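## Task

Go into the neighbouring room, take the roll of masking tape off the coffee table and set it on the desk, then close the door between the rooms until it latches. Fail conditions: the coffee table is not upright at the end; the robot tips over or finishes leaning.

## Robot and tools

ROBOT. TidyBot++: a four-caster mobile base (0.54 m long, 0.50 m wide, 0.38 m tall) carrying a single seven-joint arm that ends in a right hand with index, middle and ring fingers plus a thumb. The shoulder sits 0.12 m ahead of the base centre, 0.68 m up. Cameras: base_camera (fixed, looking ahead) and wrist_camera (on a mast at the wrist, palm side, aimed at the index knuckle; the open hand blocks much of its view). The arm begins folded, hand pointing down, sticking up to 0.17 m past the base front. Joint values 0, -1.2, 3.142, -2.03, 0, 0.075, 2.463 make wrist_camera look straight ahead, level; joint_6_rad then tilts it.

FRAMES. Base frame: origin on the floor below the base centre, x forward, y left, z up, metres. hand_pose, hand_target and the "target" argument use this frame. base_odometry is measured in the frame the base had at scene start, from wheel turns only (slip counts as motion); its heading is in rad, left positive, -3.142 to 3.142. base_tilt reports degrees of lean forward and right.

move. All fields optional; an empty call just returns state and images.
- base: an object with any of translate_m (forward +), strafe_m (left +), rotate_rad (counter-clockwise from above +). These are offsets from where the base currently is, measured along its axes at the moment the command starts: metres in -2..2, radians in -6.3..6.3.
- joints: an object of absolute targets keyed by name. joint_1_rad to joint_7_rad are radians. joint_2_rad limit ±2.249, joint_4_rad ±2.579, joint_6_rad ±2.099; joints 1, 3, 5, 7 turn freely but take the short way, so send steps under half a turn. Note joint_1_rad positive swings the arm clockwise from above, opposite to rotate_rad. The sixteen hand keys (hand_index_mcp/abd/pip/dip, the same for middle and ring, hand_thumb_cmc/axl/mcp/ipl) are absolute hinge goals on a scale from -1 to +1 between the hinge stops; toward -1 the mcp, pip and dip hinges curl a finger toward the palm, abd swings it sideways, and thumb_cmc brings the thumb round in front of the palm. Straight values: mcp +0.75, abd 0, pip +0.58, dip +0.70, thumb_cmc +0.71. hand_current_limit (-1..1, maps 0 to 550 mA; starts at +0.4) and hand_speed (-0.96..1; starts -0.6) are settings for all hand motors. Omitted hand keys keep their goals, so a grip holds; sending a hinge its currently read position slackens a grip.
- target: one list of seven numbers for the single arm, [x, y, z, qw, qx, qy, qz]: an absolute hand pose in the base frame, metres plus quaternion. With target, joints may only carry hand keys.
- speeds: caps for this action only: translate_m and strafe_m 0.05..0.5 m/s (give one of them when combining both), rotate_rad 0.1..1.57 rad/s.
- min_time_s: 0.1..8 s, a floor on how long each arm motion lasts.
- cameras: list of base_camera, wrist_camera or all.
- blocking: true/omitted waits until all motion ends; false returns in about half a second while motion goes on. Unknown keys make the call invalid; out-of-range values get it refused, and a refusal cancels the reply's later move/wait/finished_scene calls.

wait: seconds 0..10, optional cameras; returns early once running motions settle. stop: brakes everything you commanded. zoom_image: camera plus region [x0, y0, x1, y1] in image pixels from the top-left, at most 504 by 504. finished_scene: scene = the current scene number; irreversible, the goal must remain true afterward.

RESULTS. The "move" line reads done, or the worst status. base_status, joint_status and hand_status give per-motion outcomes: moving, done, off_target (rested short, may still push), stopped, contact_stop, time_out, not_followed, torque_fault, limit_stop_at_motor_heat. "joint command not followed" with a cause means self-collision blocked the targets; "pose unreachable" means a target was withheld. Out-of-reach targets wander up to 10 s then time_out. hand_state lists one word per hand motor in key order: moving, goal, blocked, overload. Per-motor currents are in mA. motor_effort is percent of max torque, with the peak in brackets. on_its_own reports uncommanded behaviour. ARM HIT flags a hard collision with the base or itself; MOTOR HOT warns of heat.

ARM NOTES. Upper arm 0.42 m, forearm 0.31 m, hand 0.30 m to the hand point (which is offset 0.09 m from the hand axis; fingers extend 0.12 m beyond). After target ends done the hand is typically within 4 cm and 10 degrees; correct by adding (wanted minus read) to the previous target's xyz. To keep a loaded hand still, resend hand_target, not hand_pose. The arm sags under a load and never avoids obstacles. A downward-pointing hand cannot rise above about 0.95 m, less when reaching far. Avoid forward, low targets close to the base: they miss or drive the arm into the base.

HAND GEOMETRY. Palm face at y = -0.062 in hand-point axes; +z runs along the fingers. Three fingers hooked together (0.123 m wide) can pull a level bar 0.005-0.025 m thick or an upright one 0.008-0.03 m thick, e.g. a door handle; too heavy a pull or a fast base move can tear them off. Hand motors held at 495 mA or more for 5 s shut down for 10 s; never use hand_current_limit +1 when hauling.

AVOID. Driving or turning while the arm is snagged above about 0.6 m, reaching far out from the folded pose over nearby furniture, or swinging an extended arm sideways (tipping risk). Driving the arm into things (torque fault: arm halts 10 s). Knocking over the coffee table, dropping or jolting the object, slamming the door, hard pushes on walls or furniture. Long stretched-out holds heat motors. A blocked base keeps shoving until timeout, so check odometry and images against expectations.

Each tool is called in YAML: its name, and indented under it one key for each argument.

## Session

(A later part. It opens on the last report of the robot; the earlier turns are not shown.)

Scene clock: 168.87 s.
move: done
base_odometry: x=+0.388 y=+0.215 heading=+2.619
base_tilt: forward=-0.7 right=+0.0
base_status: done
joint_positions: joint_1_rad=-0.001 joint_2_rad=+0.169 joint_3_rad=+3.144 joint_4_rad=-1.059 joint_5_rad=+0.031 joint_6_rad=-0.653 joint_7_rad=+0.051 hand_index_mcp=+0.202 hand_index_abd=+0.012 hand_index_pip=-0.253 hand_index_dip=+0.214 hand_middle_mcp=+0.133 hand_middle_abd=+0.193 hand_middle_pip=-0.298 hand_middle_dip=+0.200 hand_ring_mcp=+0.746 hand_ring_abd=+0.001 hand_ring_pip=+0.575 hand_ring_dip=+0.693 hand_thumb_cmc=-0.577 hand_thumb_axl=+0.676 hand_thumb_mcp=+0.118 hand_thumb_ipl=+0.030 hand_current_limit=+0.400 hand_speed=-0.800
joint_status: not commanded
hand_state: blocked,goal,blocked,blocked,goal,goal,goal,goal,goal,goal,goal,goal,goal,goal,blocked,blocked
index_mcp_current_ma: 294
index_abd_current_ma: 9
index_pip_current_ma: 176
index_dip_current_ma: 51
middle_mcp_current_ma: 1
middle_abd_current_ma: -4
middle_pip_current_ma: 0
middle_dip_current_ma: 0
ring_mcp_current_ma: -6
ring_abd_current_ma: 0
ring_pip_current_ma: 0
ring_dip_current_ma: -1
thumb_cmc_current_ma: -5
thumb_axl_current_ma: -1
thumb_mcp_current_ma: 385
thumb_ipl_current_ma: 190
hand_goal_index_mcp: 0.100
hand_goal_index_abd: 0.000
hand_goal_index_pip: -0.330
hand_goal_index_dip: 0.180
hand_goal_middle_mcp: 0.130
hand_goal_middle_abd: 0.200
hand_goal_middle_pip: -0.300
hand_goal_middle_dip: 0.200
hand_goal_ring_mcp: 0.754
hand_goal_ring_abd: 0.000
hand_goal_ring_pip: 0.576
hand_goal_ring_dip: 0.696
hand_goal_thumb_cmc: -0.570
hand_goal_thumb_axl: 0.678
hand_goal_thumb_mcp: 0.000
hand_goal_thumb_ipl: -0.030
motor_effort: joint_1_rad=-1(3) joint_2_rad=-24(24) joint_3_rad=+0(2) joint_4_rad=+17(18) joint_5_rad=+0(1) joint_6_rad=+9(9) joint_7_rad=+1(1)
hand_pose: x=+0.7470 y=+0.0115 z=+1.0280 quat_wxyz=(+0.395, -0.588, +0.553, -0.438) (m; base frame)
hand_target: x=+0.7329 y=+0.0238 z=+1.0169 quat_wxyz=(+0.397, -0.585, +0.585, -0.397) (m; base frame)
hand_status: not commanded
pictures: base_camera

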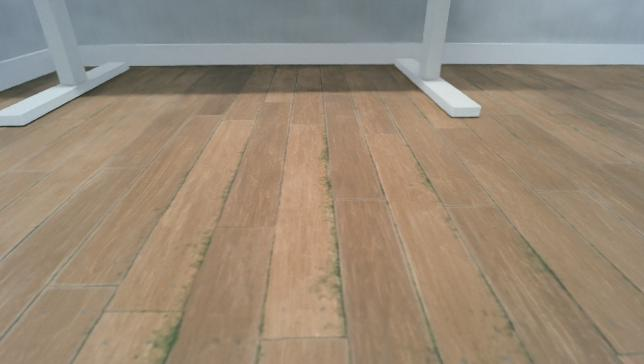

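move:
  base: {"translate_m": 0.45}
  speeds: {"translate_m": 0.3}
  cameras: ["base_camera","wrist_camera"]

Scene clock: 173.23 s.
move: done
base_odometry: x=-0.002 y=+0.439 heading=+2.620
base_tilt: forward=-0.7 right=+0.0
base_status: done
joint_positions: joint_1_rad=-0.001 joint_2_rad=+0.170 joint_3_rad=+3.144 joint_4_rad=-1.058 joint_5_rad=+0.031 joint_6_rad=-0.653 joint_7_rad=+0.051 hand_index_mcp=+0.202 hand_index_abd=+0.012 hand_index_pip=-0.253 hand_index_dip=+0.214 hand_middle_mcp=+0.133 hand_middle_abd=+0.193 hand_middle_pip=-0.298 hand_middle_dip=+0.200 hand_ring_mcp=+0.746 hand_ring_abd=+0.001 hand_ring_pip=+0.575 hand_ring_dip=+0.693 hand_thumb_cmc=-0.577 hand_thumb_axl=+0.676 hand_thumb_mcp=+0.118 hand_thumb_ipl=+0.030 hand_current_limit=+0.400 hand_speed=-0.800
joint_status: not commanded
hand_state: blocked,goal,blocked,blocked,goal,goal,goal,goal,goal,goal,goal,goal,goal,goal,blocked,blocked
index_mcp_current_ma: 294
index_abd_current_ma: 9
index_pip_current_ma: 176
index_dip_current_ma: 51
middle_mcp_current_ma: 1
middle_abd_current_ma: -4
middle_pip_current_ma: 0
middle_dip_current_ma: 0
ring_mcp_current_ma: -6
ring_abd_current_ma: 0
ring_pip_current_ma: 0
ring_dip_current_ma: -1
thumb_cmc_current_ma: -5
thumb_axl_current_ma: -1
thumb_mcp_current_ma: 385
thumb_ipl_current_ma: 190
hand_goal_index_mcp: 0.100
hand_goal_index_abd: 0.000
hand_goal_index_pip: -0.330
hand_goal_index_dip: 0.180
hand_goal_middle_mcp: 0.130
hand_goal_middle_abd: 0.200
hand_goal_middle_pip: -0.300
hand_goal_middle_dip: 0.200
hand_goal_ring_mcp: 0.754
hand_goal_ring_abd: 0.000
hand_goal_ring_pip: 0.576
hand_goal_ring_dip: 0.696
hand_goal_thumb_cmc: -0.570
hand_goal_thumb_axl: 0.678
hand_goal_thumb_mcp: 0.000
hand_goal_thumb_ipl: -0.030
motor_effort: joint_1_rad=-1(1) joint_2_rad=-23(27) joint_3_rad=+0(1) joint_4_rad=+18(19) joint_5_rad=+0(1) joint_6_rad=+9(9) joint_7_rad=+1(1)
hand_pose: x=+0.7470 y=+0.0115 z=+1.0278 quat_wxyz=(+0.395, -0.588, +0.554, -0.438) (m; base frame)
hand_target: x=+0.7329 y=+0.0238 z=+1.0169 quat_wxyz=(+0.397, -0.585, +0.585, -0.397) (m; base frame)
hand_status: not commanded
pictures: base_camera, wrist_camera
camera_calibration:
wrist_camera: T_world_to_cam=[[-0.238914, 0.721075, -0.650362, 0.865557], [-0.557031, 0.446831, 0.700042, -0.359794], [0.795385, 0.529521, 0.294907, -0.777901], [0, 0, 0, 1]] pos_world=[0.625108, -0.0514492, 1.04421]

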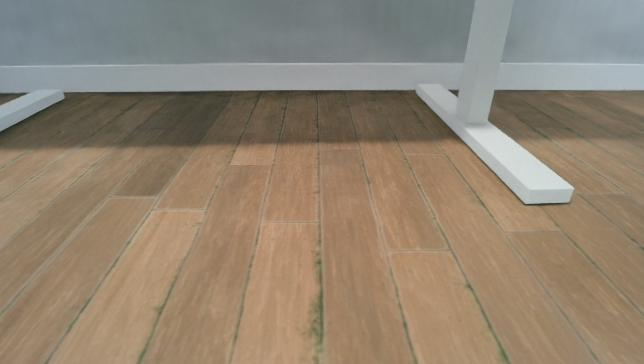

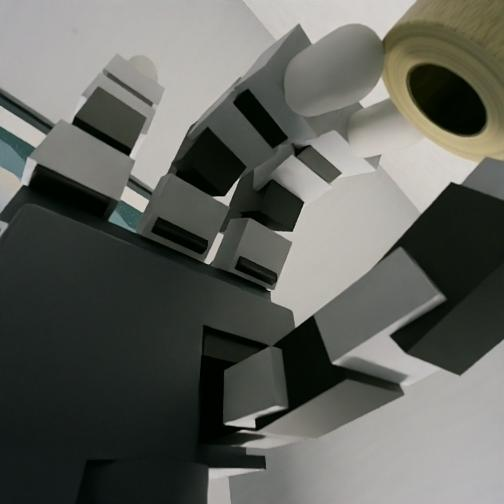

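move:
  base: {"translate_m": 0.17}
  speeds: {"translate_m": 0.25}
  cameras: ["base_camera","wrist_camera"]

move:
  joints: {"joint_2_rad": 0.185, "joint_4_rad": -1.30, "joint_6_rad": -0.38}
  min_time_s: 1.5
  cameras: ["wrist_camera"]

Scene clock: 175.37 s.
move: done
base_odometry: x=-0.149 y=+0.524 heading=+2.620
base_tilt: forward=-0.6 right=-0.1
base_status: done
joint_positions: joint_1_rad=-0.001 joint_2_rad=+0.168 joint_3_rad=+3.144 joint_4_rad=-1.058 joint_5_rad=+0.031 joint_6_rad=-0.654 joint_7_rad=+0.051 hand_index_mcp=+0.202 hand_index_abd=+0.012 hand_index_pip=-0.253 hand_index_dip=+0.214 hand_middle_mcp=+0.133 hand_middle_abd=+0.193 hand_middle_pip=-0.298 hand_middle_dip=+0.200 hand_ring_mcp=+0.746 hand_ring_abd=+0.001 hand_ring_pip=+0.575 hand_ring_dip=+0.693 hand_thumb_cmc=-0.577 hand_thumb_axl=+0.676 hand_thumb_mcp=+0.118 hand_thumb_ipl=+0.030 hand_current_limit=+0.400 hand_speed=-0.800
joint_status: not commanded
hand_state: blocked,goal,blocked,blocked,goal,goal,goal,goal,goal,goal,goal,goal,goal,goal,blocked,blocked
index_mcp_current_ma: 294
index_abd_current_ma: 9
index_pip_current_ma: 176
index_dip_current_ma: 51
middle_mcp_current_ma: 1
middle_abd_current_ma: -4
middle_pip_current_ma: 0
middle_dip_current_ma: 0
ring_mcp_current_ma: -6
ring_abd_current_ma: 0
ring_pip_current_ma: 0
ring_dip_current_ma: -1
thumb_cmc_current_ma: -5
thumb_axl_current_ma: -1
thumb_mcp_current_ma: 385
thumb_ipl_current_ma: 190
hand_goal_index_mcp: 0.100
hand_goal_index_abd: 0.000
hand_goal_index_pip: -0.330
hand_goal_index_dip: 0.180
hand_goal_middle_mcp: 0.130
hand_goal_middle_abd: 0.200
hand_goal_middle_pip: -0.300
hand_goal_middle_dip: 0.200
hand_goal_ring_mcp: 0.754
hand_goal_ring_abd: 0.000
hand_goal_ring_pip: 0.576
hand_goal_ring_dip: 0.696
hand_goal_thumb_cmc: -0.570
hand_goal_thumb_axl: 0.678
hand_goal_thumb_mcp: 0.000
hand_goal_thumb_ipl: -0.030
motor_effort: joint_1_rad=+0(2) joint_2_rad=-23(27) joint_3_rad=+0(1) joint_4_rad=+17(18) joint_5_rad=+0(1) joint_6_rad=+9(9) joint_7_rad=+1(1)
hand_pose: x=+0.7465 y=+0.0115 z=+1.0288 quat_wxyz=(+0.395, -0.588, +0.553, -0.438) (m; base frame)
hand_target: x=+0.7329 y=+0.0238 z=+1.0169 quat_wxyz=(+0.397, -0.585, +0.585, -0.397) (m; base frame)
hand_status: not commanded
pictures: base_camera, wrist_camera
camera_calibration:
wrist_camera: T_world_to_cam=[[-0.237946, 0.721097, -0.650693, 0.865676], [-0.558056, 0.446818, 0.699234, -0.359199], [0.794956, 0.529503, 0.296094, -0.778638], [0, 0, 0, 1]] pos_world=[0.624515, -0.051449, 1.045]

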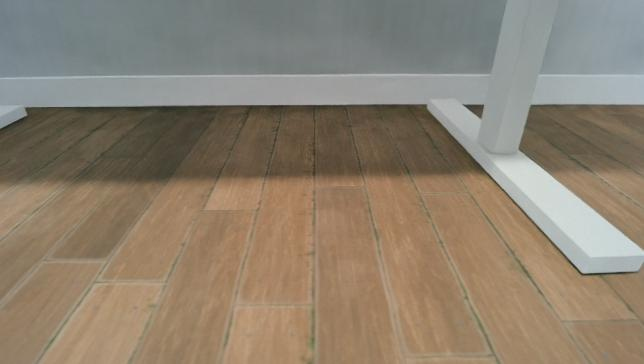

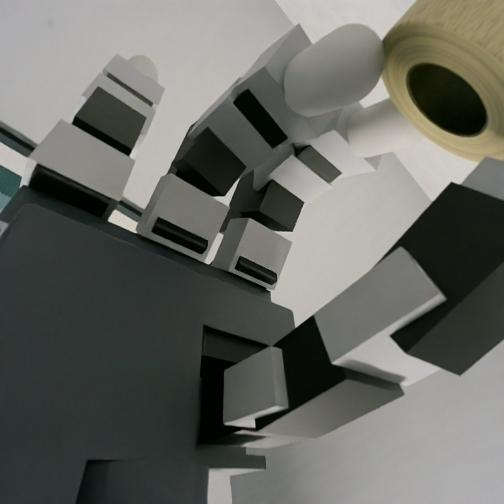

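Scene clock: 177.47 s.
move: done
base_odometry: x=-0.149 y=+0.524 heading=+2.620
base_tilt: forward=-0.6 right=+0.0
base_status: not commanded
joint_positions: joint_1_rad=-0.001 joint_2_rad=+0.169 joint_3_rad=+3.144 joint_4_rad=-1.287 joint_5_rad=+0.031 joint_6_rad=-0.470 joint_7_rad=+0.051 hand_index_mcp=+0.202 hand_index_abd=+0.012 hand_index_pip=-0.253 hand_index_dip=+0.214 hand_middle_mcp=+0.133 hand_middle_abd=+0.193 hand_middle_pip=-0.298 hand_middle_dip=+0.200 hand_ring_mcp=+0.746 hand_ring_abd=+0.001 hand_ring_pip=+0.575 hand_ring_dip=+0.693 hand_thumb_cmc=-0.577 hand_thumb_axl=+0.676 hand_thumb_mcp=+0.118 hand_thumb_ipl=+0.030 hand_current_limit=+0.400 hand_speed=-0.800
joint_status: all done
hand_state: blocked,goal,blocked,blocked,goal,goal,goal,goal,goal,goal,goal,goal,goal,goal,blocked,blocked
index_mcp_current_ma: 294
index_abd_current_ma: 9
index_pip_current_ma: 176
index_dip_current_ma: 51
middle_mcp_current_ma: 1
middle_abd_current_ma: -4
middle_pip_current_ma: 0
middle_dip_current_ma: 0
ring_mcp_current_ma: -6
ring_abd_current_ma: 0
ring_pip_current_ma: 0
ring_dip_current_ma: -1
thumb_cmc_current_ma: -5
thumb_axl_current_ma: -1
thumb_mcp_current_ma: 385
thumb_ipl_current_ma: 190
hand_goal_index_mcp: 0.100
hand_goal_index_abd: 0.000
hand_goal_index_pip: -0.330
hand_goal_index_dip: 0.180
hand_goal_middle_mcp: 0.130
hand_goal_middle_abd: 0.200
hand_goal_middle_pip: -0.300
hand_goal_middle_dip: 0.200
hand_goal_ring_mcp: 0.754
hand_goal_ring_abd: 0.000
hand_goal_ring_pip: 0.576
hand_goal_ring_dip: 0.696
hand_goal_thumb_cmc: -0.570
hand_goal_thumb_axl: 0.678
hand_goal_thumb_mcp: 0.000
hand_goal_thumb_ipl: -0.030
motor_effort: joint_1_rad=-1(1) joint_2_rad=-24(25) joint_3_rad=+1(1) joint_4_rad=+18(19) joint_5_rad=+0(1) joint_6_rad=+8(9) joint_7_rad=+1(1)
hand_pose: x=+0.7547 y=+0.0127 z=+0.9467 quat_wxyz=(+0.383, -0.600, +0.560, -0.423) (m; base frame)
hand_target: x=+0.7735 y=+0.0238 z=+0.9536 quat_wxyz=(+0.421, -0.568, +0.568, -0.421) (m; base frame)
hand_status: not commanded
pictures: wrist_camera
camera_calibration:
wrist_camera: T_world_to_cam=[[-0.27182, 0.718868, -0.639799, 0.828583], [-0.527571, 0.444712, 0.72381, -0.344018], [0.80485, 0.534285, 0.258372, -0.733293], [0, 0, 0, 1]] pos_world=[0.633922, -0.0508651, 0.968593]

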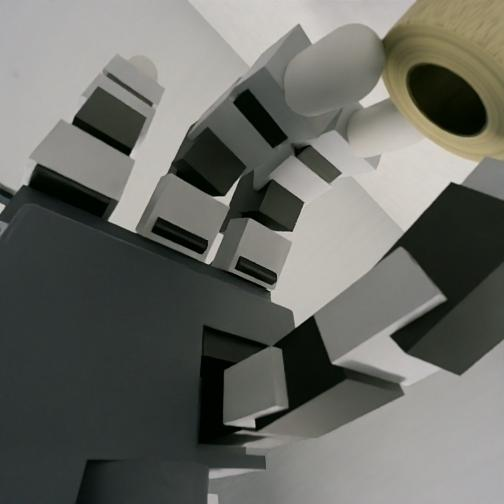

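move:
  joints: {"joint_2_rad": 0.185, "joint_4_rad": -1.36, "joint_6_rad": -0.32}
  cameras: []

move:
  joints: {"joint_2_rad": 0.185, "joint_4_rad": -1.40, "joint_6_rad": -0.285}
  min_time_s: 0.6
  cameras: ["wrist_camera"]

Scene clock: 179.07 s.
move: done
base_odometry: x=-0.149 y=+0.524 heading=+2.620
base_tilt: forward=-0.7 right=-0.1
base_status: not commanded
joint_positions: joint_1_rad=-0.001 joint_2_rad=+0.171 joint_3_rad=+3.144 joint_4_rad=-1.349 joint_5_rad=+0.031 joint_6_rad=-0.408 joint_7_rad=+0.051 hand_index_mcp=+0.202 hand_index_abd=+0.012 hand_index_pip=-0.253 hand_index_dip=+0.214 hand_middle_mcp=+0.133 hand_middle_abd=+0.193 hand_middle_pip=-0.298 hand_middle_dip=+0.200 hand_ring_mcp=+0.746 hand_ring_abd=+0.001 hand_ring_pip=+0.575 hand_ring_dip=+0.693 hand_thumb_cmc=-0.577 hand_thumb_axl=+0.676 hand_thumb_mcp=+0.118 hand_thumb_ipl=+0.030 hand_current_limit=+0.400 hand_speed=-0.800
joint_status: all done
hand_state: blocked,goal,blocked,blocked,goal,goal,goal,goal,goal,goal,goal,goal,goal,goal,blocked,blocked
index_mcp_current_ma: 294
index_abd_current_ma: 9
index_pip_current_ma: 176
index_dip_current_ma: 51
middle_mcp_current_ma: 1
middle_abd_current_ma: -4
middle_pip_current_ma: 0
middle_dip_current_ma: 0
ring_mcp_current_ma: -6
ring_abd_current_ma: 0
ring_pip_current_ma: 0
ring_dip_current_ma: -1
thumb_cmc_current_ma: -5
thumb_axl_current_ma: -1
thumb_mcp_current_ma: 385
thumb_ipl_current_ma: 190
hand_goal_index_mcp: 0.100
hand_goal_index_abd: 0.000
hand_goal_index_pip: -0.330
hand_goal_index_dip: 0.180
hand_goal_middle_mcp: 0.130
hand_goal_middle_abd: 0.200
hand_goal_middle_pip: -0.300
hand_goal_middle_dip: 0.200
hand_goal_ring_mcp: 0.754
hand_goal_ring_abd: 0.000
hand_goal_ring_pip: 0.576
hand_goal_ring_dip: 0.696
hand_goal_thumb_cmc: -0.570
hand_goal_thumb_axl: 0.678
hand_goal_thumb_mcp: 0.000
hand_goal_thumb_ipl: -0.030
motor_effort: joint_1_rad=-1(1) joint_2_rad=-24(26) joint_3_rad=+1(1) joint_4_rad=+18(19) joint_5_rad=+0(1) joint_6_rad=+8(9) joint_7_rad=+0(1)
hand_pose: x=+0.7571 y=+0.0131 z=+0.9257 quat_wxyz=(+0.383, -0.601, +0.560, -0.422) (m; base frame)
hand_target: x=+0.7745 y=+0.0238 z=+0.9347 quat_wxyz=(+0.421, -0.568, +0.568, -0.421) (m; base frame)
hand_status: not commanded
pictures: none
No camera images: "cameras" was empty.

Scene clock: 179.93 s.
move: done
base_odometry: x=-0.149 y=+0.524 heading=+2.620
base_tilt: forward=-0.6 right=+0.0
base_status: not commanded
joint_positions: joint_1_rad=-0.001 joint_2_rad=+0.171 joint_3_rad=+3.144 joint_4_rad=-1.386 joint_5_rad=+0.031 joint_6_rad=-0.376 joint_7_rad=+0.051 hand_index_mcp=+0.202 hand_index_abd=+0.012 hand_index_pip=-0.253 hand_index_dip=+0.214 hand_middle_mcp=+0.133 hand_middle_abd=+0.193 hand_middle_pip=-0.298 hand_middle_dip=+0.200 hand_ring_mcp=+0.746 hand_ring_abd=+0.001 hand_ring_pip=+0.575 hand_ring_dip=+0.693 hand_thumb_cmc=-0.577 hand_thumb_axl=+0.676 hand_thumb_mcp=+0.118 hand_thumb_ipl=+0.030 hand_current_limit=+0.400 hand_speed=-0.800
joint_status: all done
hand_state: blocked,goal,blocked,blocked,goal,goal,goal,goal,goal,goal,goal,goal,goal,goal,blocked,blocked
index_mcp_current_ma: 294
index_abd_current_ma: 9
index_pip_current_ma: 176
index_dip_current_ma: 51
middle_mcp_current_ma: 1
middle_abd_current_ma: -4
middle_pip_current_ma: 0
middle_dip_current_ma: 0
ring_mcp_current_ma: -6
ring_abd_current_ma: 0
ring_pip_current_ma: 0
ring_dip_current_ma: -1
thumb_cmc_current_ma: -5
thumb_axl_current_ma: -1
thumb_mcp_current_ma: 385
thumb_ipl_current_ma: 190
hand_goal_index_mcp: 0.100
hand_goal_index_abd: 0.000
hand_goal_index_pip: -0.330
hand_goal_index_dip: 0.180
hand_goal_middle_mcp: 0.130
hand_goal_middle_abd: 0.200
hand_goal_middle_pip: -0.300
hand_goal_middle_dip: 0.200
hand_goal_ring_mcp: 0.754
hand_goal_ring_abd: 0.000
hand_goal_ring_pip: 0.576
hand_goal_ring_dip: 0.696
hand_goal_thumb_cmc: -0.570
hand_goal_thumb_axl: 0.678
hand_goal_thumb_mcp: 0.000
hand_goal_thumb_ipl: -0.030
motor_effort: joint_1_rad=-1(1) joint_2_rad=-24(26) joint_3_rad=+0(1) joint_4_rad=+18(19) joint_5_rad=+0(1) joint_6_rad=+8(9) joint_7_rad=+1(1)
hand_pose: x=+0.7564 y=+0.0134 z=+0.9125 quat_wxyz=(+0.382, -0.602, +0.561, -0.421) (m; base frame)
hand_target: x=+0.7737 y=+0.0238 z=+0.9208 quat_wxyz=(+0.420, -0.569, +0.569, -0.420) (m; base frame)
hand_status: not commanded
pictures: wrist_camera
camera_calibration:
wrist_camera: T_world_to_cam=[[-0.278878, 0.717914, -0.63783, 0.810303], [-0.523229, 0.443349, 0.727786, -0.325586], [0.805269, 0.536695, 0.251993, -0.720723], [0, 0, 0, 1]] pos_world=[0.635996, -0.0505719, 0.935409]

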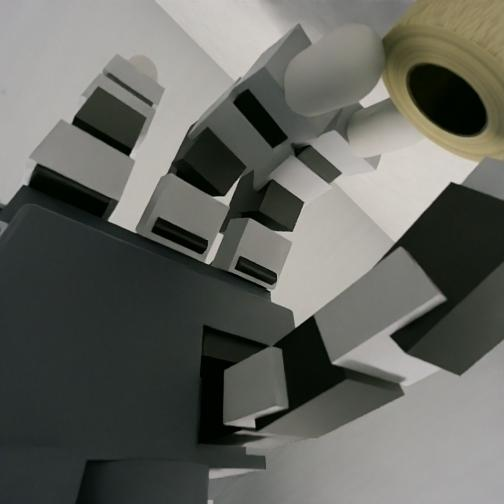

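move:
  joints: {"joint_2_rad": 0.185, "joint_4_rad": -1.425, "joint_6_rad": -0.262}
  min_time_s: 0.6
  cameras: ["wrist_camera"]

move:
  joints: {"joint_2_rad": 0.185, "joint_4_rad": -1.445, "joint_6_rad": -0.244}
  min_time_s: 0.5
  cameras: ["wrist_camera"]

Scene clock: 181.73 s.
move: done
base_odometry: x=-0.149 y=+0.524 heading=+2.620
base_tilt: forward=-0.6 right=+0.0
base_status: not commanded
joint_positions: joint_1_rad=-0.001 joint_2_rad=+0.171 joint_3_rad=+3.144 joint_4_rad=-1.410 joint_5_rad=+0.031 joint_6_rad=-0.353 joint_7_rad=+0.051 hand_index_mcp=+0.202 hand_index_abd=+0.012 hand_index_pip=-0.253 hand_index_dip=+0.214 hand_middle_mcp=+0.133 hand_middle_abd=+0.193 hand_middle_pip=-0.298 hand_middle_dip=+0.200 hand_ring_mcp=+0.746 hand_ring_abd=+0.001 hand_ring_pip=+0.575 hand_ring_dip=+0.693 hand_thumb_cmc=-0.577 hand_thumb_axl=+0.676 hand_thumb_mcp=+0.118 hand_thumb_ipl=+0.030 hand_current_limit=+0.400 hand_speed=-0.800
joint_status: all done
hand_state: blocked,goal,blocked,blocked,goal,goal,goal,goal,goal,goal,goal,goal,goal,goal,blocked,blocked
index_mcp_current_ma: 294
index_abd_current_ma: 9
index_pip_current_ma: 176
index_dip_current_ma: 51
middle_mcp_current_ma: 1
middle_abd_current_ma: -4
middle_pip_current_ma: 0
middle_dip_current_ma: 0
ring_mcp_current_ma: -6
ring_abd_current_ma: 0
ring_pip_current_ma: 0
ring_dip_current_ma: -1
thumb_cmc_current_ma: -5
thumb_axl_current_ma: -1
thumb_mcp_current_ma: 385
thumb_ipl_current_ma: 190
hand_goal_index_mcp: 0.100
hand_goal_index_abd: 0.000
hand_goal_index_pip: -0.330
hand_goal_index_dip: 0.180
hand_goal_middle_mcp: 0.130
hand_goal_middle_abd: 0.200
hand_goal_middle_pip: -0.300
hand_goal_middle_dip: 0.200
hand_goal_ring_mcp: 0.754
hand_goal_ring_abd: 0.000
hand_goal_ring_pip: 0.576
hand_goal_ring_dip: 0.696
hand_goal_thumb_cmc: -0.570
hand_goal_thumb_axl: 0.678
hand_goal_thumb_mcp: 0.000
hand_goal_thumb_ipl: -0.030
motor_effort: joint_1_rad=-1(1) joint_2_rad=-24(25) joint_3_rad=+0(1) joint_4_rad=+18(19) joint_5_rad=+0(1) joint_6_rad=+8(9) joint_7_rad=+0(1)
hand_pose: x=+0.7563 y=+0.0135 z=+0.9049 quat_wxyz=(+0.382, -0.603, +0.561, -0.420) (m; base frame)
hand_target: x=+0.7732 y=+0.0238 z=+0.9125 quat_wxyz=(+0.419, -0.569, +0.569, -0.419) (m; base frame)
hand_status: not commanded
pictures: wrist_camera
camera_calibration:
wrist_camera: T_world_to_cam=[[-0.279734, 0.717746, -0.637644, 0.805813], [-0.523057, 0.443004, 0.72812, -0.320608], [0.805084, 0.537204, 0.251499, -0.718283], [0, 0, 0, 1]] pos_world=[0.635995, -0.0504731, 0.92791]

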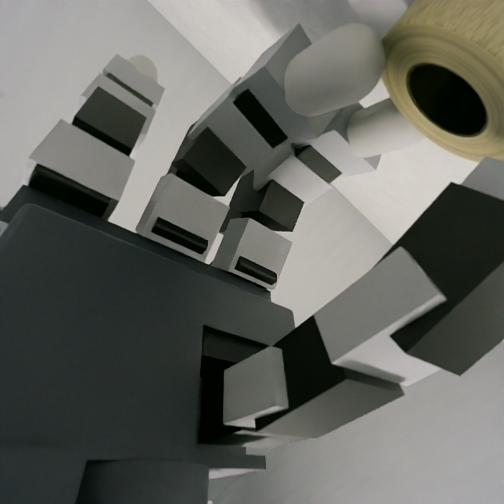

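Scene clock: 182.50 s.
move: done
base_odometry: x=-0.149 y=+0.524 heading=+2.620
base_tilt: forward=-0.6 right=-0.1
base_status: not commanded
joint_positions: joint_1_rad=-0.001 joint_2_rad=+0.171 joint_3_rad=+3.144 joint_4_rad=-1.424 joint_5_rad=+0.031 joint_6_rad=-0.330 joint_7_rad=+0.050 hand_index_mcp=+0.202 hand_index_abd=+0.011 hand_index_pip=-0.253 hand_index_dip=+0.212 hand_middle_mcp=+0.133 hand_middle_abd=+0.195 hand_middle_pip=-0.303 hand_middle_dip=+0.197 hand_ring_mcp=+0.746 hand_ring_abd=+0.001 hand_ring_pip=+0.575 hand_ring_dip=+0.693 hand_thumb_cmc=-0.576 hand_thumb_axl=+0.676 hand_thumb_mcp=+0.118 hand_thumb_ipl=+0.030 hand_current_limit=+0.400 hand_speed=-0.800
joint_status: all done
hand_state: blocked,goal,blocked,blocked,goal,goal,goal,goal,goal,goal,goal,goal,goal,goal,blocked,blocked
index_mcp_current_ma: 294
index_abd_current_ma: 8
index_pip_current_ma: 176
index_dip_current_ma: 47
middle_mcp_current_ma: 1
middle_abd_current_ma: -2
middle_pip_current_ma: -1
middle_dip_current_ma: -2
ring_mcp_current_ma: -6
ring_abd_current_ma: 0
ring_pip_current_ma: 0
ring_dip_current_ma: -1
thumb_cmc_current_ma: -4
thumb_axl_current_ma: -1
thumb_mcp_current_ma: 385
thumb_ipl_current_ma: 190
hand_goal_index_mcp: 0.100
hand_goal_index_abd: 0.000
hand_goal_index_pip: -0.330
hand_goal_index_dip: 0.180
hand_goal_middle_mcp: 0.130
hand_goal_middle_abd: 0.200
hand_goal_middle_pip: -0.300
hand_goal_middle_dip: 0.200
hand_goal_ring_mcp: 0.754
hand_goal_ring_abd: 0.000
hand_goal_ring_pip: 0.576
hand_goal_ring_dip: 0.696
hand_goal_thumb_cmc: -0.570
hand_goal_thumb_axl: 0.678
hand_goal_thumb_mcp: 0.000
hand_goal_thumb_ipl: -0.030
motor_effort: joint_1_rad=-1(1) joint_2_rad=-24(25) joint_3_rad=+0(1) joint_4_rad=+18(19) joint_5_rad=+0(1) joint_6_rad=+8(9) joint_7_rad=+1(1)
hand_pose: x=+0.7577 y=+0.0137 z=+0.9025 quat_wxyz=(+0.384, -0.601, +0.559, -0.423) (m; base frame)
hand_target: x=+0.7725 y=+0.0238 z=+0.9057 quat_wxyz=(+0.419, -0.570, +0.570, -0.419) (m; base frame)
hand_status: not commanded
pictures: wrist_camera
camera_calibration:
wrist_camera: T_world_to_cam=[[-0.274979, 0.717684, -0.639778, 0.802849], [-0.529286, 0.442524, 0.723899, -0.30967], [0.802648, 0.537683, 0.258175, -0.723069], [0, 0, 0, 1]] pos_world=[0.637232, -0.0503736, 0.924494]

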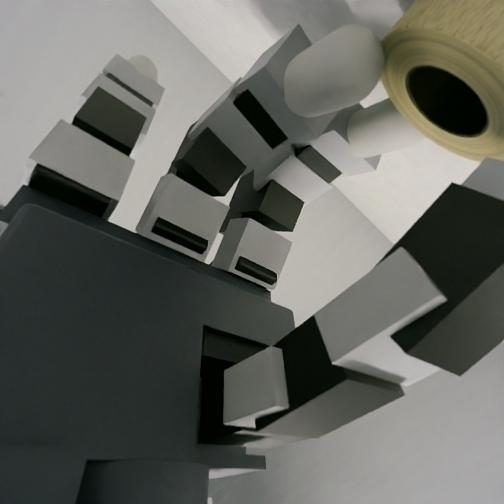

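move:
  joints: {"hand_speed": -0.9, "hand_index_mcp": 0.24, "hand_index_pip": -0.22, "hand_index_dip": 0.27, "hand_thumb_mcp": 0.14, "hand_thumb_ipl": 0.05}
  cameras: ["wrist_camera"]

move:
  joints: {"hand_speed": -0.88, "hand_index_mcp": 0.30, "hand_index_pip": -0.19, "hand_index_dip": 0.30, "hand_thumb_mcp": 0.22, "hand_thumb_ipl": 0.09, "hand_middle_mcp": 0.26, "hand_middle_abd": 0.1, "hand_middle_pip": -0.2, "hand_middle_dip": 0.29}
  cameras: ["wrist_camera"]

Scene clock: 183.93 s.
move: done
base_odometry: x=-0.149 y=+0.524 heading=+2.620
base_tilt: forward=-0.7 right=-0.1
base_status: not commanded
joint_positions: joint_1_rad=-0.001 joint_2_rad=+0.171 joint_3_rad=+3.144 joint_4_rad=-1.427 joint_5_rad=+0.031 joint_6_rad=-0.326 joint_7_rad=+0.050 hand_index_mcp=+0.229 hand_index_abd=+0.003 hand_index_pip=-0.222 hand_index_dip=+0.267 hand_middle_mcp=+0.128 hand_middle_abd=+0.197 hand_middle_pip=-0.303 hand_middle_dip=+0.197 hand_ring_mcp=+0.746 hand_ring_abd=+0.001 hand_ring_pip=+0.575 hand_ring_dip=+0.693 hand_thumb_cmc=-0.570 hand_thumb_axl=+0.676 hand_thumb_mcp=+0.137 hand_thumb_ipl=+0.051 hand_current_limit=+0.400 hand_speed=-0.900
joint_status: all done
hand_state: goal,goal,goal,goal,goal,goal,goal,goal,goal,goal,goal,goal,goal,goal,goal,goal
index_mcp_current_ma: -10
index_abd_current_ma: 1
index_pip_current_ma: -1
index_dip_current_ma: -1
middle_mcp_current_ma: -1
middle_abd_current_ma: -1
middle_pip_current_ma: -2
middle_dip_current_ma: -2
ring_mcp_current_ma: -6
ring_abd_current_ma: 0
ring_pip_current_ma: 0
ring_dip_current_ma: -1
thumb_cmc_current_ma: 0
thumb_axl_current_ma: -1
thumb_mcp_current_ma: -2
thumb_ipl_current_ma: 0
hand_goal_index_mcp: 0.240
hand_goal_index_abd: 0.000
hand_goal_index_pip: -0.220
hand_goal_index_dip: 0.270
hand_goal_middle_mcp: 0.130
hand_goal_middle_abd: 0.200
hand_goal_middle_pip: -0.300
hand_goal_middle_dip: 0.200
hand_goal_ring_mcp: 0.754
hand_goal_ring_abd: 0.000
hand_goal_ring_pip: 0.576
hand_goal_ring_dip: 0.696
hand_goal_thumb_cmc: -0.570
hand_goal_thumb_axl: 0.678
hand_goal_thumb_mcp: 0.140
hand_goal_thumb_ipl: 0.050
motor_effort: joint_1_rad=-1(1) joint_2_rad=-24(24) joint_3_rad=+0(1) joint_4_rad=+17(18) joint_5_rad=+0(1) joint_6_rad=+8(8) joint_7_rad=+1(1)
hand_pose: x=+0.7581 y=+0.0138 z=+0.9024 quat_wxyz=(+0.385, -0.600, +0.559, -0.423) (m; base frame)
hand_target: x=+0.7725 y=+0.0238 z=+0.9057 quat_wxyz=(+0.419, -0.570, +0.570, -0.419) (m; base frame)
hand_status: not commanded
pictures: wrist_camera
camera_calibration:
wrist_camera: T_world_to_cam=[[-0.27348, 0.718105, -0.639948, 0.801786], [-0.530946, 0.44207, 0.722959, -0.307228], [0.802063, 0.537493, 0.260377, -0.724995], [0, 0, 0, 1]] pos_world=[0.637642, -0.0502707, 0.923988]

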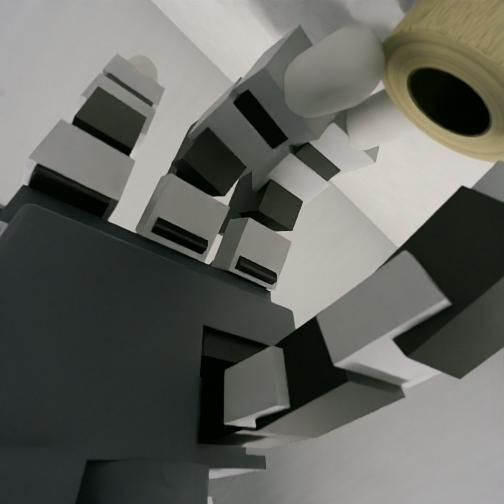

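Scene clock: 184.80 s.
move: done
base_odometry: x=-0.149 y=+0.524 heading=+2.620
base_tilt: forward=-0.6 right=-0.1
base_status: not commanded
joint_positions: joint_1_rad=-0.001 joint_2_rad=+0.173 joint_3_rad=+3.143 joint_4_rad=-1.435 joint_5_rad=+0.031 joint_6_rad=-0.315 joint_7_rad=+0.049 hand_index_mcp=+0.288 hand_index_abd=+0.003 hand_index_pip=-0.192 hand_index_dip=+0.297 hand_middle_mcp=+0.252 hand_middle_abd=+0.098 hand_middle_pip=-0.201 hand_middle_dip=+0.288 hand_ring_mcp=+0.746 hand_ring_abd=+0.001 hand_ring_pip=+0.575 hand_ring_dip=+0.693 hand_thumb_cmc=-0.570 hand_thumb_axl=+0.676 hand_thumb_mcp=+0.216 hand_thumb_ipl=+0.088 hand_current_limit=+0.400 hand_speed=-0.880
joint_status: all done
hand_state: goal,goal,goal,goal,goal,goal,goal,goal,goal,goal,goal,goal,goal,goal,goal,goal
index_mcp_current_ma: -12
index_abd_current_ma: 1
index_pip_current_ma: -1
index_dip_current_ma: -1
middle_mcp_current_ma: -7
middle_abd_current_ma: -1
middle_pip_current_ma: 0
middle_dip_current_ma: -1
ring_mcp_current_ma: -6
ring_abd_current_ma: 0
ring_pip_current_ma: 0
ring_dip_current_ma: -1
thumb_cmc_current_ma: 0
thumb_axl_current_ma: -1
thumb_mcp_current_ma: -3
thumb_ipl_current_ma: -1
hand_goal_index_mcp: 0.300
hand_goal_index_abd: 0.000
hand_goal_index_pip: -0.190
hand_goal_index_dip: 0.300
hand_goal_middle_mcp: 0.260
hand_goal_middle_abd: 0.100
hand_goal_middle_pip: -0.200
hand_goal_middle_dip: 0.290
hand_goal_ring_mcp: 0.754
hand_goal_ring_abd: 0.000
hand_goal_ring_pip: 0.576
hand_goal_ring_dip: 0.696
hand_goal_thumb_cmc: -0.570
hand_goal_thumb_axl: 0.678
hand_goal_thumb_mcp: 0.220
hand_goal_thumb_ipl: 0.090
motor_effort: joint_1_rad=-1(2) joint_2_rad=-24(25) joint_3_rad=+0(1) joint_4_rad=+18(19) joint_5_rad=+0(1) joint_6_rad=+8(9) joint_7_rad=+0(1)
hand_pose: x=+0.7588 y=+0.0139 z=+0.8994 quat_wxyz=(+0.385, -0.600, +0.559, -0.423) (m; base frame)
hand_target: x=+0.7725 y=+0.0238 z=+0.9057 quat_wxyz=(+0.419, -0.570, +0.570, -0.419) (m; base frame)
hand_status: not commanded
pictures: wrist_camera
camera_calibration:
wrist_camera: T_world_to_cam=[[-0.273033, 0.718328, -0.639889, 0.799565], [-0.531622, 0.441705, 0.722686, -0.304045], [0.801768, 0.537496, 0.261279, -0.725367], [0, 0, 0, 1]] pos_world=[0.638247, -0.0501692, 0.920885]

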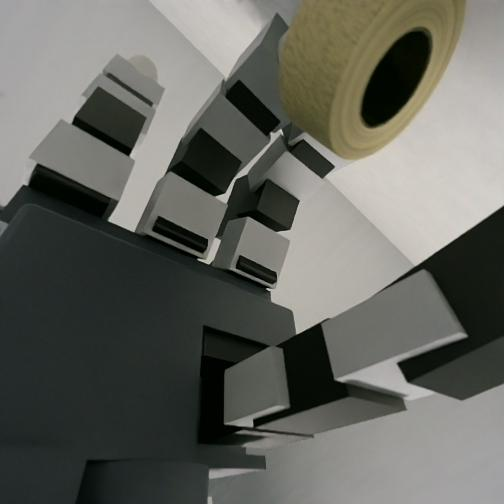

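wait:
  seconds: 0.3
  cameras: ["wrist_camera"]

Scene clock: 185.40 s.
base_odometry: x=-0.149 y=+0.524 heading=+2.620
base_tilt: forward=-0.6 right=+0.0
base_status: not commanded
joint_positions: joint_1_rad=-0.001 joint_2_rad=+0.173 joint_3_rad=+3.143 joint_4_rad=-1.435 joint_5_rad=+0.031 joint_6_rad=-0.315 joint_7_rad=+0.049 hand_index_mcp=+0.288 hand_index_abd=+0.003 hand_index_pip=-0.192 hand_index_dip=+0.297 hand_middle_mcp=+0.252 hand_middle_abd=+0.098 hand_middle_pip=-0.201 hand_middle_dip=+0.288 hand_ring_mcp=+0.746 hand_ring_abd=+0.001 hand_ring_pip=+0.575 hand_ring_dip=+0.693 hand_thumb_cmc=-0.570 hand_thumb_axl=+0.676 hand_thumb_mcp=+0.216 hand_thumb_ipl=+0.088 hand_current_limit=+0.400 hand_speed=-0.880
joint_status: all done
hand_state: goal,goal,goal,goal,goal,goal,goal,goal,goal,goal,goal,goal,goal,goal,goal,goal
index_mcp_current_ma: -12
index_abd_current_ma: 1
index_pip_current_ma: -1
index_dip_current_ma: -1
middle_mcp_current_ma: -7
middle_abd_current_ma: -1
middle_pip_current_ma: 0
middle_dip_current_ma: -1
ring_mcp_current_ma: -6
ring_abd_current_ma: 0
ring_pip_current_ma: 0
ring_dip_current_ma: -1
thumb_cmc_current_ma: 0
thumb_axl_current_ma: -1
thumb_mcp_current_ma: -3
thumb_ipl_current_ma: -1
hand_goal_index_mcp: 0.300
hand_goal_index_abd: 0.000
hand_goal_index_pip: -0.190
hand_goal_index_dip: 0.300
hand_goal_middle_mcp: 0.260
hand_goal_middle_abd: 0.100
hand_goal_middle_pip: -0.200
hand_goal_middle_dip: 0.290
hand_goal_ring_mcp: 0.754
hand_goal_ring_abd: 0.000
hand_goal_ring_pip: 0.576
hand_goal_ring_dip: 0.696
hand_goal_thumb_cmc: -0.570
hand_goal_thumb_axl: 0.678
hand_goal_thumb_mcp: 0.220
hand_goal_thumb_ipl: 0.090
motor_effort: joint_1_rad=-1(2) joint_2_rad=-24(25) joint_3_rad=+1(1) joint_4_rad=+18(19) joint_5_rad=+1(1) joint_6_rad=+8(9) joint_7_rad=+1(1)
hand_pose: x=+0.7588 y=+0.0139 z=+0.8994 quat_wxyz=(+0.385, -0.600, +0.559, -0.423) (m; base frame)
hand_target: x=+0.7725 y=+0.0238 z=+0.9057 quat_wxyz=(+0.419, -0.570, +0.570, -0.419) (m; base frame)
hand_status: not commanded
wait: 0.30 s; at rest from the start
pictures: wrist_camera
camera_calibration:
wrist_camera: T_world_to_cam=[[-0.273033, 0.718328, -0.639889, 0.799565], [-0.531622, 0.441705, 0.722686, -0.304045], [0.801768, 0.537496, 0.261279, -0.725367], [0, 0, 0, 1]] pos_world=[0.638247, -0.0501692, 0.920885]

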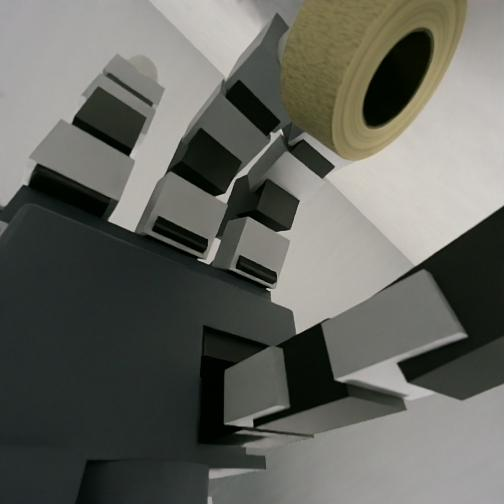

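zoom_image:
  camera: "wrist_camera"
  region: [200, 0, 504, 280]

Scaled by 1.658 from the camera's 504x504 image, which has a finer 720x720 frame.

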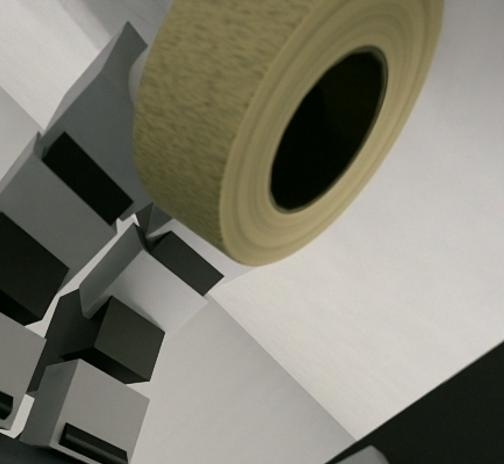

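move:
  cameras: ["wrist_camera"]

zoom_image:
  camera: "wrist_camera"
  region: [240, 0, 504, 200]

Scene clock: 191.07 s.
base_odometry: x=-0.149 y=+0.524 heading=+2.620
base_tilt: forward=-0.6 right=-0.1
base_status: not commanded
joint_positions: joint_1_rad=-0.001 joint_2_rad=+0.173 joint_3_rad=+3.143 joint_4_rad=-1.435 joint_5_rad=+0.031 joint_6_rad=-0.315 joint_7_rad=+0.049 hand_index_mcp=+0.288 hand_index_abd=+0.003 hand_index_pip=-0.192 hand_index_dip=+0.297 hand_middle_mcp=+0.252 hand_middle_abd=+0.098 hand_middle_pip=-0.201 hand_middle_dip=+0.288 hand_ring_mcp=+0.746 hand_ring_abd=+0.001 hand_ring_pip=+0.575 hand_ring_dip=+0.693 hand_thumb_cmc=-0.570 hand_thumb_axl=+0.676 hand_thumb_mcp=+0.216 hand_thumb_ipl=+0.088 hand_current_limit=+0.400 hand_speed=-0.880
joint_status: all done
hand_state: goal,goal,goal,goal,goal,goal,goal,goal,goal,goal,goal,goal,goal,goal,goal,goal
index_mcp_current_ma: -12
index_abd_current_ma: 1
index_pip_current_ma: -1
index_dip_current_ma: -1
middle_mcp_current_ma: -7
middle_abd_current_ma: -1
middle_pip_current_ma: 0
middle_dip_current_ma: -1
ring_mcp_current_ma: -6
ring_abd_current_ma: 0
ring_pip_current_ma: 0
ring_dip_current_ma: -1
thumb_cmc_current_ma: 0
thumb_axl_current_ma: -1
thumb_mcp_current_ma: -3
thumb_ipl_current_ma: -1
hand_goal_index_mcp: 0.300
hand_goal_index_abd: 0.000
hand_goal_index_pip: -0.190
hand_goal_index_dip: 0.300
hand_goal_middle_mcp: 0.260
hand_goal_middle_abd: 0.100
hand_goal_middle_pip: -0.200
hand_goal_middle_dip: 0.290
hand_goal_ring_mcp: 0.754
hand_goal_ring_abd: 0.000
hand_goal_ring_pip: 0.576
hand_goal_ring_dip: 0.696
hand_goal_thumb_cmc: -0.570
hand_goal_thumb_axl: 0.678
hand_goal_thumb_mcp: 0.220
hand_goal_thumb_ipl: 0.090
motor_effort: joint_1_rad=+0(2) joint_2_rad=-24(25) joint_3_rad=+0(1) joint_4_rad=+18(19) joint_5_rad=+0(1) joint_6_rad=+8(9) joint_7_rad=+1(1)
hand_pose: x=+0.7588 y=+0.0139 z=+0.8994 quat_wxyz=(+0.385, -0.600, +0.559, -0.423) (m; base frame)
hand_target: x=+0.7725 y=+0.0238 z=+0.9057 quat_wxyz=(+0.419, -0.570, +0.570, -0.419) (m; base frame)
hand_status: not commanded
pictures: wrist_camera
camera_calibration:
wrist_camera: T_world_to_cam=[[-0.273033, 0.718328, -0.639889, 0.799565], [-0.531622, 0.441705, 0.722686, -0.304045], [0.801768, 0.537496, 0.261279, -0.725367], [0, 0, 0, 1]] pos_world=[0.638247, -0.0501692, 0.920885]

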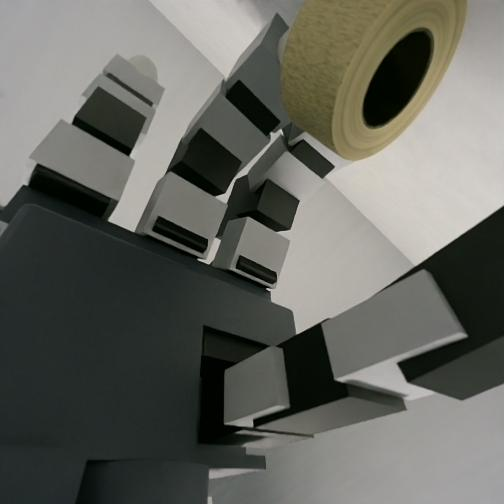

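Scaled by 1.909 from the camera's 504x504 image, which has a finer 720x720 frame.

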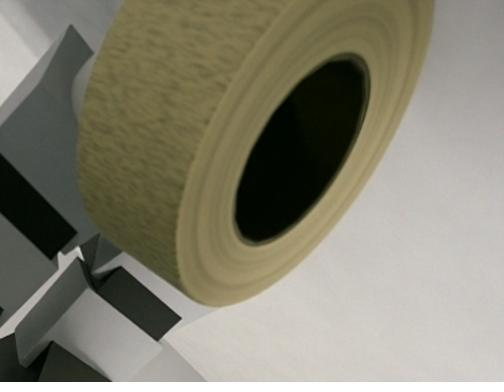

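move:
  joints: {"joint_2_rad": 0.185, "joint_4_rad": -1.37, "joint_6_rad": -0.40}
  min_time_s: 1.0
  cameras: ["wrist_camera"]

Scene clock: 192.90 s.
move: done
base_odometry: x=-0.149 y=+0.524 heading=+2.620
base_tilt: forward=-0.6 right=-0.1
base_status: not commanded
joint_positions: joint_1_rad=-0.001 joint_2_rad=+0.173 joint_3_rad=+3.143 joint_4_rad=-1.391 joint_5_rad=+0.031 joint_6_rad=-0.323 joint_7_rad=+0.049 hand_index_mcp=+0.288 hand_index_abd=+0.003 hand_index_pip=-0.192 hand_index_dip=+0.297 hand_middle_mcp=+0.252 hand_middle_abd=+0.098 hand_middle_pip=-0.201 hand_middle_dip=+0.288 hand_ring_mcp=+0.746 hand_ring_abd=+0.001 hand_ring_pip=+0.575 hand_ring_dip=+0.693 hand_thumb_cmc=-0.570 hand_thumb_axl=+0.676 hand_thumb_mcp=+0.216 hand_thumb_ipl=+0.088 hand_current_limit=+0.400 hand_speed=-0.880
joint_status: all done
hand_state: goal,goal,goal,goal,goal,goal,goal,goal,goal,goal,goal,goal,goal,goal,goal,goal
index_mcp_current_ma: -12
index_abd_current_ma: 1
index_pip_current_ma: -1
index_dip_current_ma: -1
middle_mcp_current_ma: -7
middle_abd_current_ma: -1
middle_pip_current_ma: 0
middle_dip_current_ma: -1
ring_mcp_current_ma: -6
ring_abd_current_ma: 0
ring_pip_current_ma: 0
ring_dip_current_ma: -1
thumb_cmc_current_ma: 0
thumb_axl_current_ma: -1
thumb_mcp_current_ma: -3
thumb_ipl_current_ma: -1
hand_goal_index_mcp: 0.300
hand_goal_index_abd: 0.000
hand_goal_index_pip: -0.190
hand_goal_index_dip: 0.300
hand_goal_middle_mcp: 0.260
hand_goal_middle_abd: 0.100
hand_goal_middle_pip: -0.200
hand_goal_middle_dip: 0.290
hand_goal_ring_mcp: 0.754
hand_goal_ring_abd: 0.000
hand_goal_ring_pip: 0.576
hand_goal_ring_dip: 0.696
hand_goal_thumb_cmc: -0.570
hand_goal_thumb_axl: 0.678
hand_goal_thumb_mcp: 0.220
hand_goal_thumb_ipl: 0.090
motor_effort: joint_1_rad=-1(1) joint_2_rad=-24(25) joint_3_rad=+0(1) joint_4_rad=+18(19) joint_5_rad=+0(1) joint_6_rad=+8(9) joint_7_rad=+1(1)
hand_pose: x=+0.7656 y=+0.0139 z=+0.9226 quat_wxyz=(+0.395, -0.592, +0.552, -0.434) (m; base frame)
hand_target: x=+0.7584 y=+0.0238 z=+0.9086 quat_wxyz=(+0.395, -0.586, +0.586, -0.395) (m; base frame)
hand_status: not commanded
pictures: wrist_camera
camera_calibration:
wrist_camera: T_world_to_cam=[[-0.249546, 0.718339, -0.649396, 0.807208], [-0.55725, 0.441923, 0.702977, -0.279414], [0.791959, 0.537301, 0.290014, -0.755815], [0, 0, 0, 1]] pos_world=[0.644307, -0.0502691, 0.939817]

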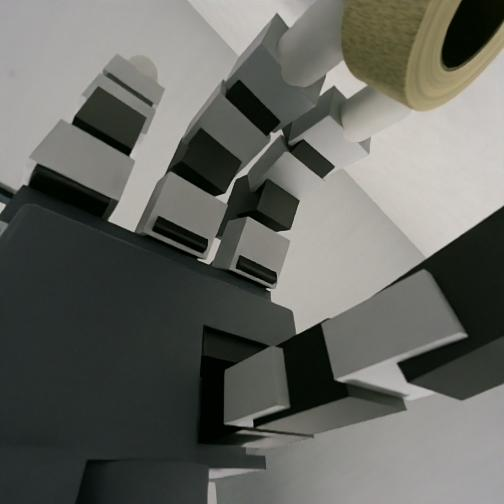

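move:
  base: {"translate_m": -0.035}
  speeds: {"translate_m": 0.05}
  cameras: ["wrist_camera"]

Scene clock: 197.97 s.
move: done
base_odometry: x=-0.119 y=+0.506 heading=+2.620
base_tilt: forward=-0.6 right=-0.1
base_status: done
joint_positions: joint_1_rad=-0.001 joint_2_rad=+0.174 joint_3_rad=+3.143 joint_4_rad=-1.390 joint_5_rad=+0.031 joint_6_rad=-0.323 joint_7_rad=+0.049 hand_index_mcp=+0.288 hand_index_abd=+0.003 hand_index_pip=-0.192 hand_index_dip=+0.298 hand_middle_mcp=+0.252 hand_middle_abd=+0.098 hand_middle_pip=-0.201 hand_middle_dip=+0.288 hand_ring_mcp=+0.746 hand_ring_abd=+0.001 hand_ring_pip=+0.575 hand_ring_dip=+0.693 hand_thumb_cmc=-0.570 hand_thumb_axl=+0.676 hand_thumb_mcp=+0.216 hand_thumb_ipl=+0.088 hand_current_limit=+0.400 hand_speed=-0.880
joint_status: not commanded
hand_state: goal,goal,goal,goal,goal,goal,goal,goal,goal,goal,goal,goal,goal,goal,goal,goal
index_mcp_current_ma: -11
index_abd_current_ma: 1
index_pip_current_ma: -1
index_dip_current_ma: -1
middle_mcp_current_ma: -6
middle_abd_current_ma: -1
middle_pip_current_ma: 0
middle_dip_current_ma: -1
ring_mcp_current_ma: -6
ring_abd_current_ma: 0
ring_pip_current_ma: 0
ring_dip_current_ma: -1
thumb_cmc_current_ma: 0
thumb_axl_current_ma: -1
thumb_mcp_current_ma: -2
thumb_ipl_current_ma: -1
hand_goal_index_mcp: 0.300
hand_goal_index_abd: 0.000
hand_goal_index_pip: -0.190
hand_goal_index_dip: 0.300
hand_goal_middle_mcp: 0.260
hand_goal_middle_abd: 0.100
hand_goal_middle_pip: -0.200
hand_goal_middle_dip: 0.290
hand_goal_ring_mcp: 0.754
hand_goal_ring_abd: 0.000
hand_goal_ring_pip: 0.576
hand_goal_ring_dip: 0.696
hand_goal_thumb_cmc: -0.570
hand_goal_thumb_axl: 0.678
hand_goal_thumb_mcp: 0.220
hand_goal_thumb_ipl: 0.090
motor_effort: joint_1_rad=-1(1) joint_2_rad=-24(27) joint_3_rad=+0(1) joint_4_rad=+18(18) joint_5_rad=+0(1) joint_6_rad=+9(9) joint_7_rad=+0(1)
hand_pose: x=+0.7659 y=+0.0139 z=+0.9219 quat_wxyz=(+0.395, -0.593, +0.552, -0.434) (m; base frame)
hand_target: x=+0.7584 y=+0.0238 z=+0.9086 quat_wxyz=(+0.395, -0.586, +0.586, -0.395) (m; base frame)
hand_status: not commanded
pictures: wrist_camera
camera_calibration:
wrist_camera: T_world_to_cam=[[-0.250212, 0.718351, -0.649127, 0.807096], [-0.556532, 0.441909, 0.703555, -0.27978], [0.792254, 0.537298, 0.289214, -0.755394], [0, 0, 0, 1]] pos_world=[0.644702, -0.050269, 0.939219]

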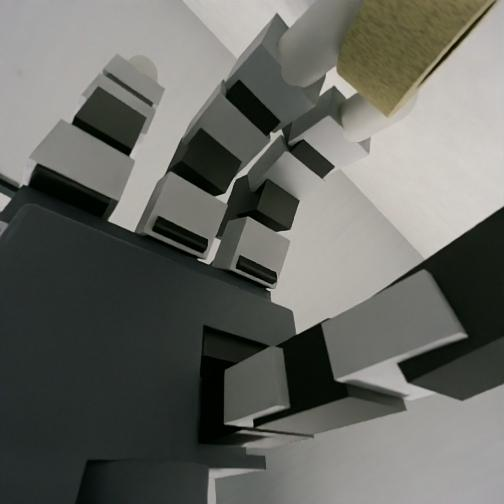

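move:
  base: {"translate_m": -0.03}
  speeds: {"translate_m": 0.05}
  cameras: ["wrist_camera"]

zoom_image:
  camera: "wrist_camera"
  region: [240, 0, 504, 200]

Scene clock: 199.60 s.
move: done
base_odometry: x=-0.093 y=+0.491 heading=+2.619
base_tilt: forward=-0.6 right=-0.1
base_status: done
joint_positions: joint_1_rad=-0.001 joint_2_rad=+0.175 joint_3_rad=+3.143 joint_4_rad=-1.390 joint_5_rad=+0.031 joint_6_rad=-0.323 joint_7_rad=+0.049 hand_index_mcp=+0.291 hand_index_abd=+0.003 hand_index_pip=-0.192 hand_index_dip=+0.298 hand_middle_mcp=+0.252 hand_middle_abd=+0.098 hand_middle_pip=-0.201 hand_middle_dip=+0.288 hand_ring_mcp=+0.746 hand_ring_abd=+0.001 hand_ring_pip=+0.575 hand_ring_dip=+0.693 hand_thumb_cmc=-0.570 hand_thumb_axl=+0.676 hand_thumb_mcp=+0.217 hand_thumb_ipl=+0.088 hand_current_limit=+0.400 hand_speed=-0.880
joint_status: not commanded
hand_state: goal,goal,goal,goal,goal,goal,goal,goal,goal,goal,goal,goal,goal,goal,goal,goal
index_mcp_current_ma: -8
index_abd_current_ma: 1
index_pip_current_ma: -1
index_dip_current_ma: -1
middle_mcp_current_ma: -6
middle_abd_current_ma: -1
middle_pip_current_ma: 0
middle_dip_current_ma: -1
ring_mcp_current_ma: -6
ring_abd_current_ma: 0
ring_pip_current_ma: 0
ring_dip_current_ma: -1
thumb_cmc_current_ma: 0
thumb_axl_current_ma: -1
thumb_mcp_current_ma: -2
thumb_ipl_current_ma: -1
hand_goal_index_mcp: 0.300
hand_goal_index_abd: 0.000
hand_goal_index_pip: -0.190
hand_goal_index_dip: 0.300
hand_goal_middle_mcp: 0.260
hand_goal_middle_abd: 0.100
hand_goal_middle_pip: -0.200
hand_goal_middle_dip: 0.290
hand_goal_ring_mcp: 0.754
hand_goal_ring_abd: 0.000
hand_goal_ring_pip: 0.576
hand_goal_ring_dip: 0.696
hand_goal_thumb_cmc: -0.570
hand_goal_thumb_axl: 0.678
hand_goal_thumb_mcp: 0.220
hand_goal_thumb_ipl: 0.090
motor_effort: joint_1_rad=-1(1) joint_2_rad=-24(27) joint_3_rad=+0(1) joint_4_rad=+18(18) joint_5_rad=+1(1) joint_6_rad=+8(9) joint_7_rad=+1(1)
hand_pose: x=+0.7661 y=+0.0139 z=+0.9217 quat_wxyz=(+0.395, -0.593, +0.552, -0.434) (m; base frame)
hand_target: x=+0.7584 y=+0.0238 z=+0.9086 quat_wxyz=(+0.395, -0.586, +0.586, -0.395) (m; base frame)
hand_status: not commanded
pictures: wrist_camera
camera_calibration:
wrist_camera: T_world_to_cam=[[-0.25046, 0.718351, -0.649031, 0.807086], [-0.55627, 0.441904, 0.703765, -0.279897], [0.79236, 0.537302, 0.288917, -0.755282], [0, 0, 0, 1]] pos_world=[0.6449, -0.050269, 0.93902]

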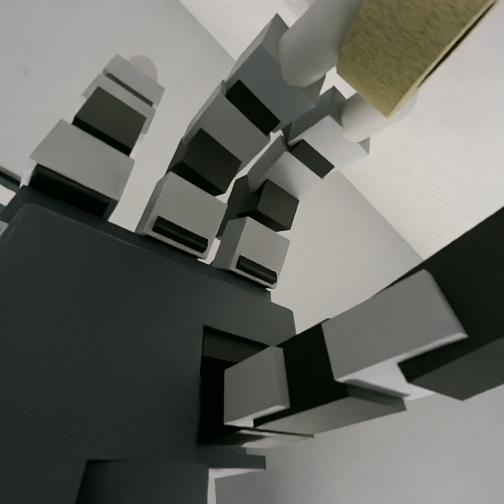

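Scaled by 1.909 from the camera's 504x504 image, which has a finer 720x720 frame.

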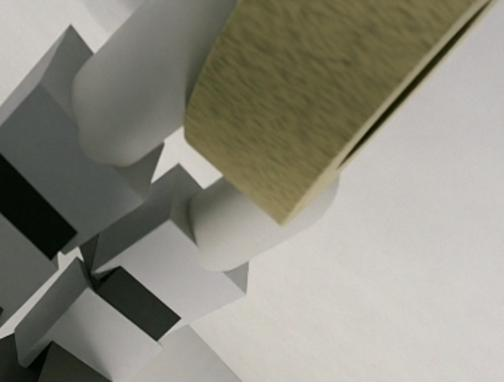

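move:
  joints: {"joint_2_rad": 0.195, "joint_4_rad": -1.25, "joint_6_rad": -0.50, "hand_speed": -0.6, "hand_thumb_cmc": 0.2}
  min_time_s: 1.0
  cameras: ["wrist_camera"]

zoom_image:
  camera: "wrist_camera"
  region: [240, 0, 504, 240]

Scene clock: 204.27 s.
move: done
base_odometry: x=-0.093 y=+0.491 heading=+2.619
base_tilt: forward=-0.7 right=-0.1
base_status: not commanded
joint_positions: joint_1_rad=-0.001 joint_2_rad=+0.175 joint_3_rad=+3.143 joint_4_rad=-1.270 joint_5_rad=+0.031 joint_6_rad=-0.407 joint_7_rad=+0.049 hand_index_mcp=+0.291 hand_index_abd=+0.003 hand_index_pip=-0.192 hand_index_dip=+0.298 hand_middle_mcp=+0.252 hand_middle_abd=+0.098 hand_middle_pip=-0.201 hand_middle_dip=+0.288 hand_ring_mcp=+0.746 hand_ring_abd=+0.001 hand_ring_pip=+0.575 hand_ring_dip=+0.693 hand_thumb_cmc=+0.184 hand_thumb_axl=+0.676 hand_thumb_mcp=+0.217 hand_thumb_ipl=+0.088 hand_current_limit=+0.400 hand_speed=-0.600
joint_status: all done
hand_state: goal,goal,goal,goal,goal,goal,goal,goal,goal,goal,goal,goal,goal,goal,goal,goal
index_mcp_current_ma: -8
index_abd_current_ma: 1
index_pip_current_ma: -1
index_dip_current_ma: -1
middle_mcp_current_ma: -6
middle_abd_current_ma: -1
middle_pip_current_ma: 0
middle_dip_current_ma: -1
ring_mcp_current_ma: -6
ring_abd_current_ma: 0
ring_pip_current_ma: 0
ring_dip_current_ma: -1
thumb_cmc_current_ma: -17
thumb_axl_current_ma: -1
thumb_mcp_current_ma: -2
thumb_ipl_current_ma: -1
hand_goal_index_mcp: 0.300
hand_goal_index_abd: 0.000
hand_goal_index_pip: -0.190
hand_goal_index_dip: 0.300
hand_goal_middle_mcp: 0.260
hand_goal_middle_abd: 0.100
hand_goal_middle_pip: -0.200
hand_goal_middle_dip: 0.290
hand_goal_ring_mcp: 0.754
hand_goal_ring_abd: 0.000
hand_goal_ring_pip: 0.576
hand_goal_ring_dip: 0.696
hand_goal_thumb_cmc: 0.200
hand_goal_thumb_axl: 0.678
hand_goal_thumb_mcp: 0.220
hand_goal_thumb_ipl: 0.090
motor_effort: joint_1_rad=-1(1) joint_2_rad=-24(25) joint_3_rad=+1(1) joint_4_rad=+18(19) joint_5_rad=+0(0) joint_6_rad=+8(10) joint_7_rad=+1(1)
hand_pose: x=+0.7699 y=+0.0132 z=+0.9687 quat_wxyz=(+0.404, -0.584, +0.546, -0.445) (m; base frame)
hand_target: x=+0.7619 y=+0.0238 z=+0.9447 quat_wxyz=(+0.398, -0.584, +0.584, -0.398) (m; base frame)
hand_status: not commanded
pictures: wrist_camera
camera_calibration:
wrist_camera: T_world_to_cam=[[-0.225015, 0.718993, -0.657585, 0.827678], [-0.580246, 0.443288, 0.683235, -0.272314], [0.782741, 0.535299, 0.317446, -0.791739], [0, 0, 0, 1]] pos_world=[0.647957, -0.0505643, 0.981657]

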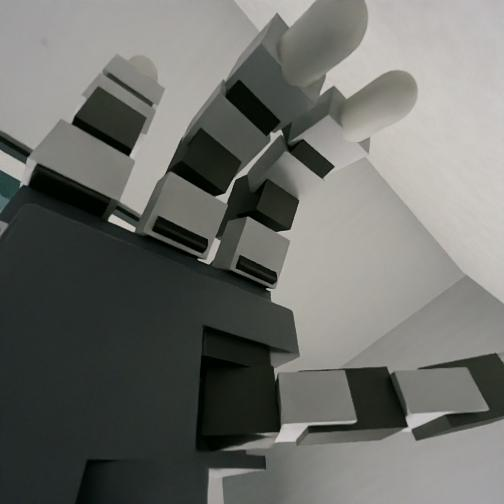

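Scaled by 1.909 from the camera's 504x504 image, which has a finer 720x720 frame.

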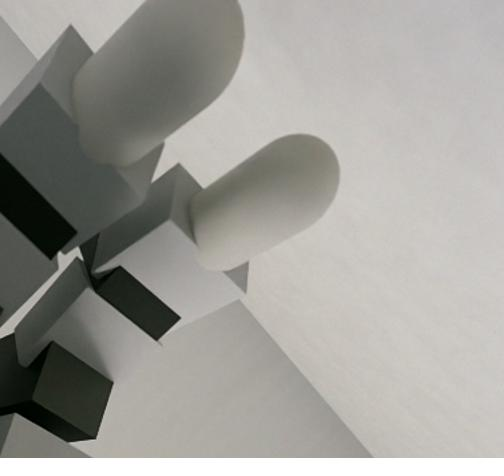

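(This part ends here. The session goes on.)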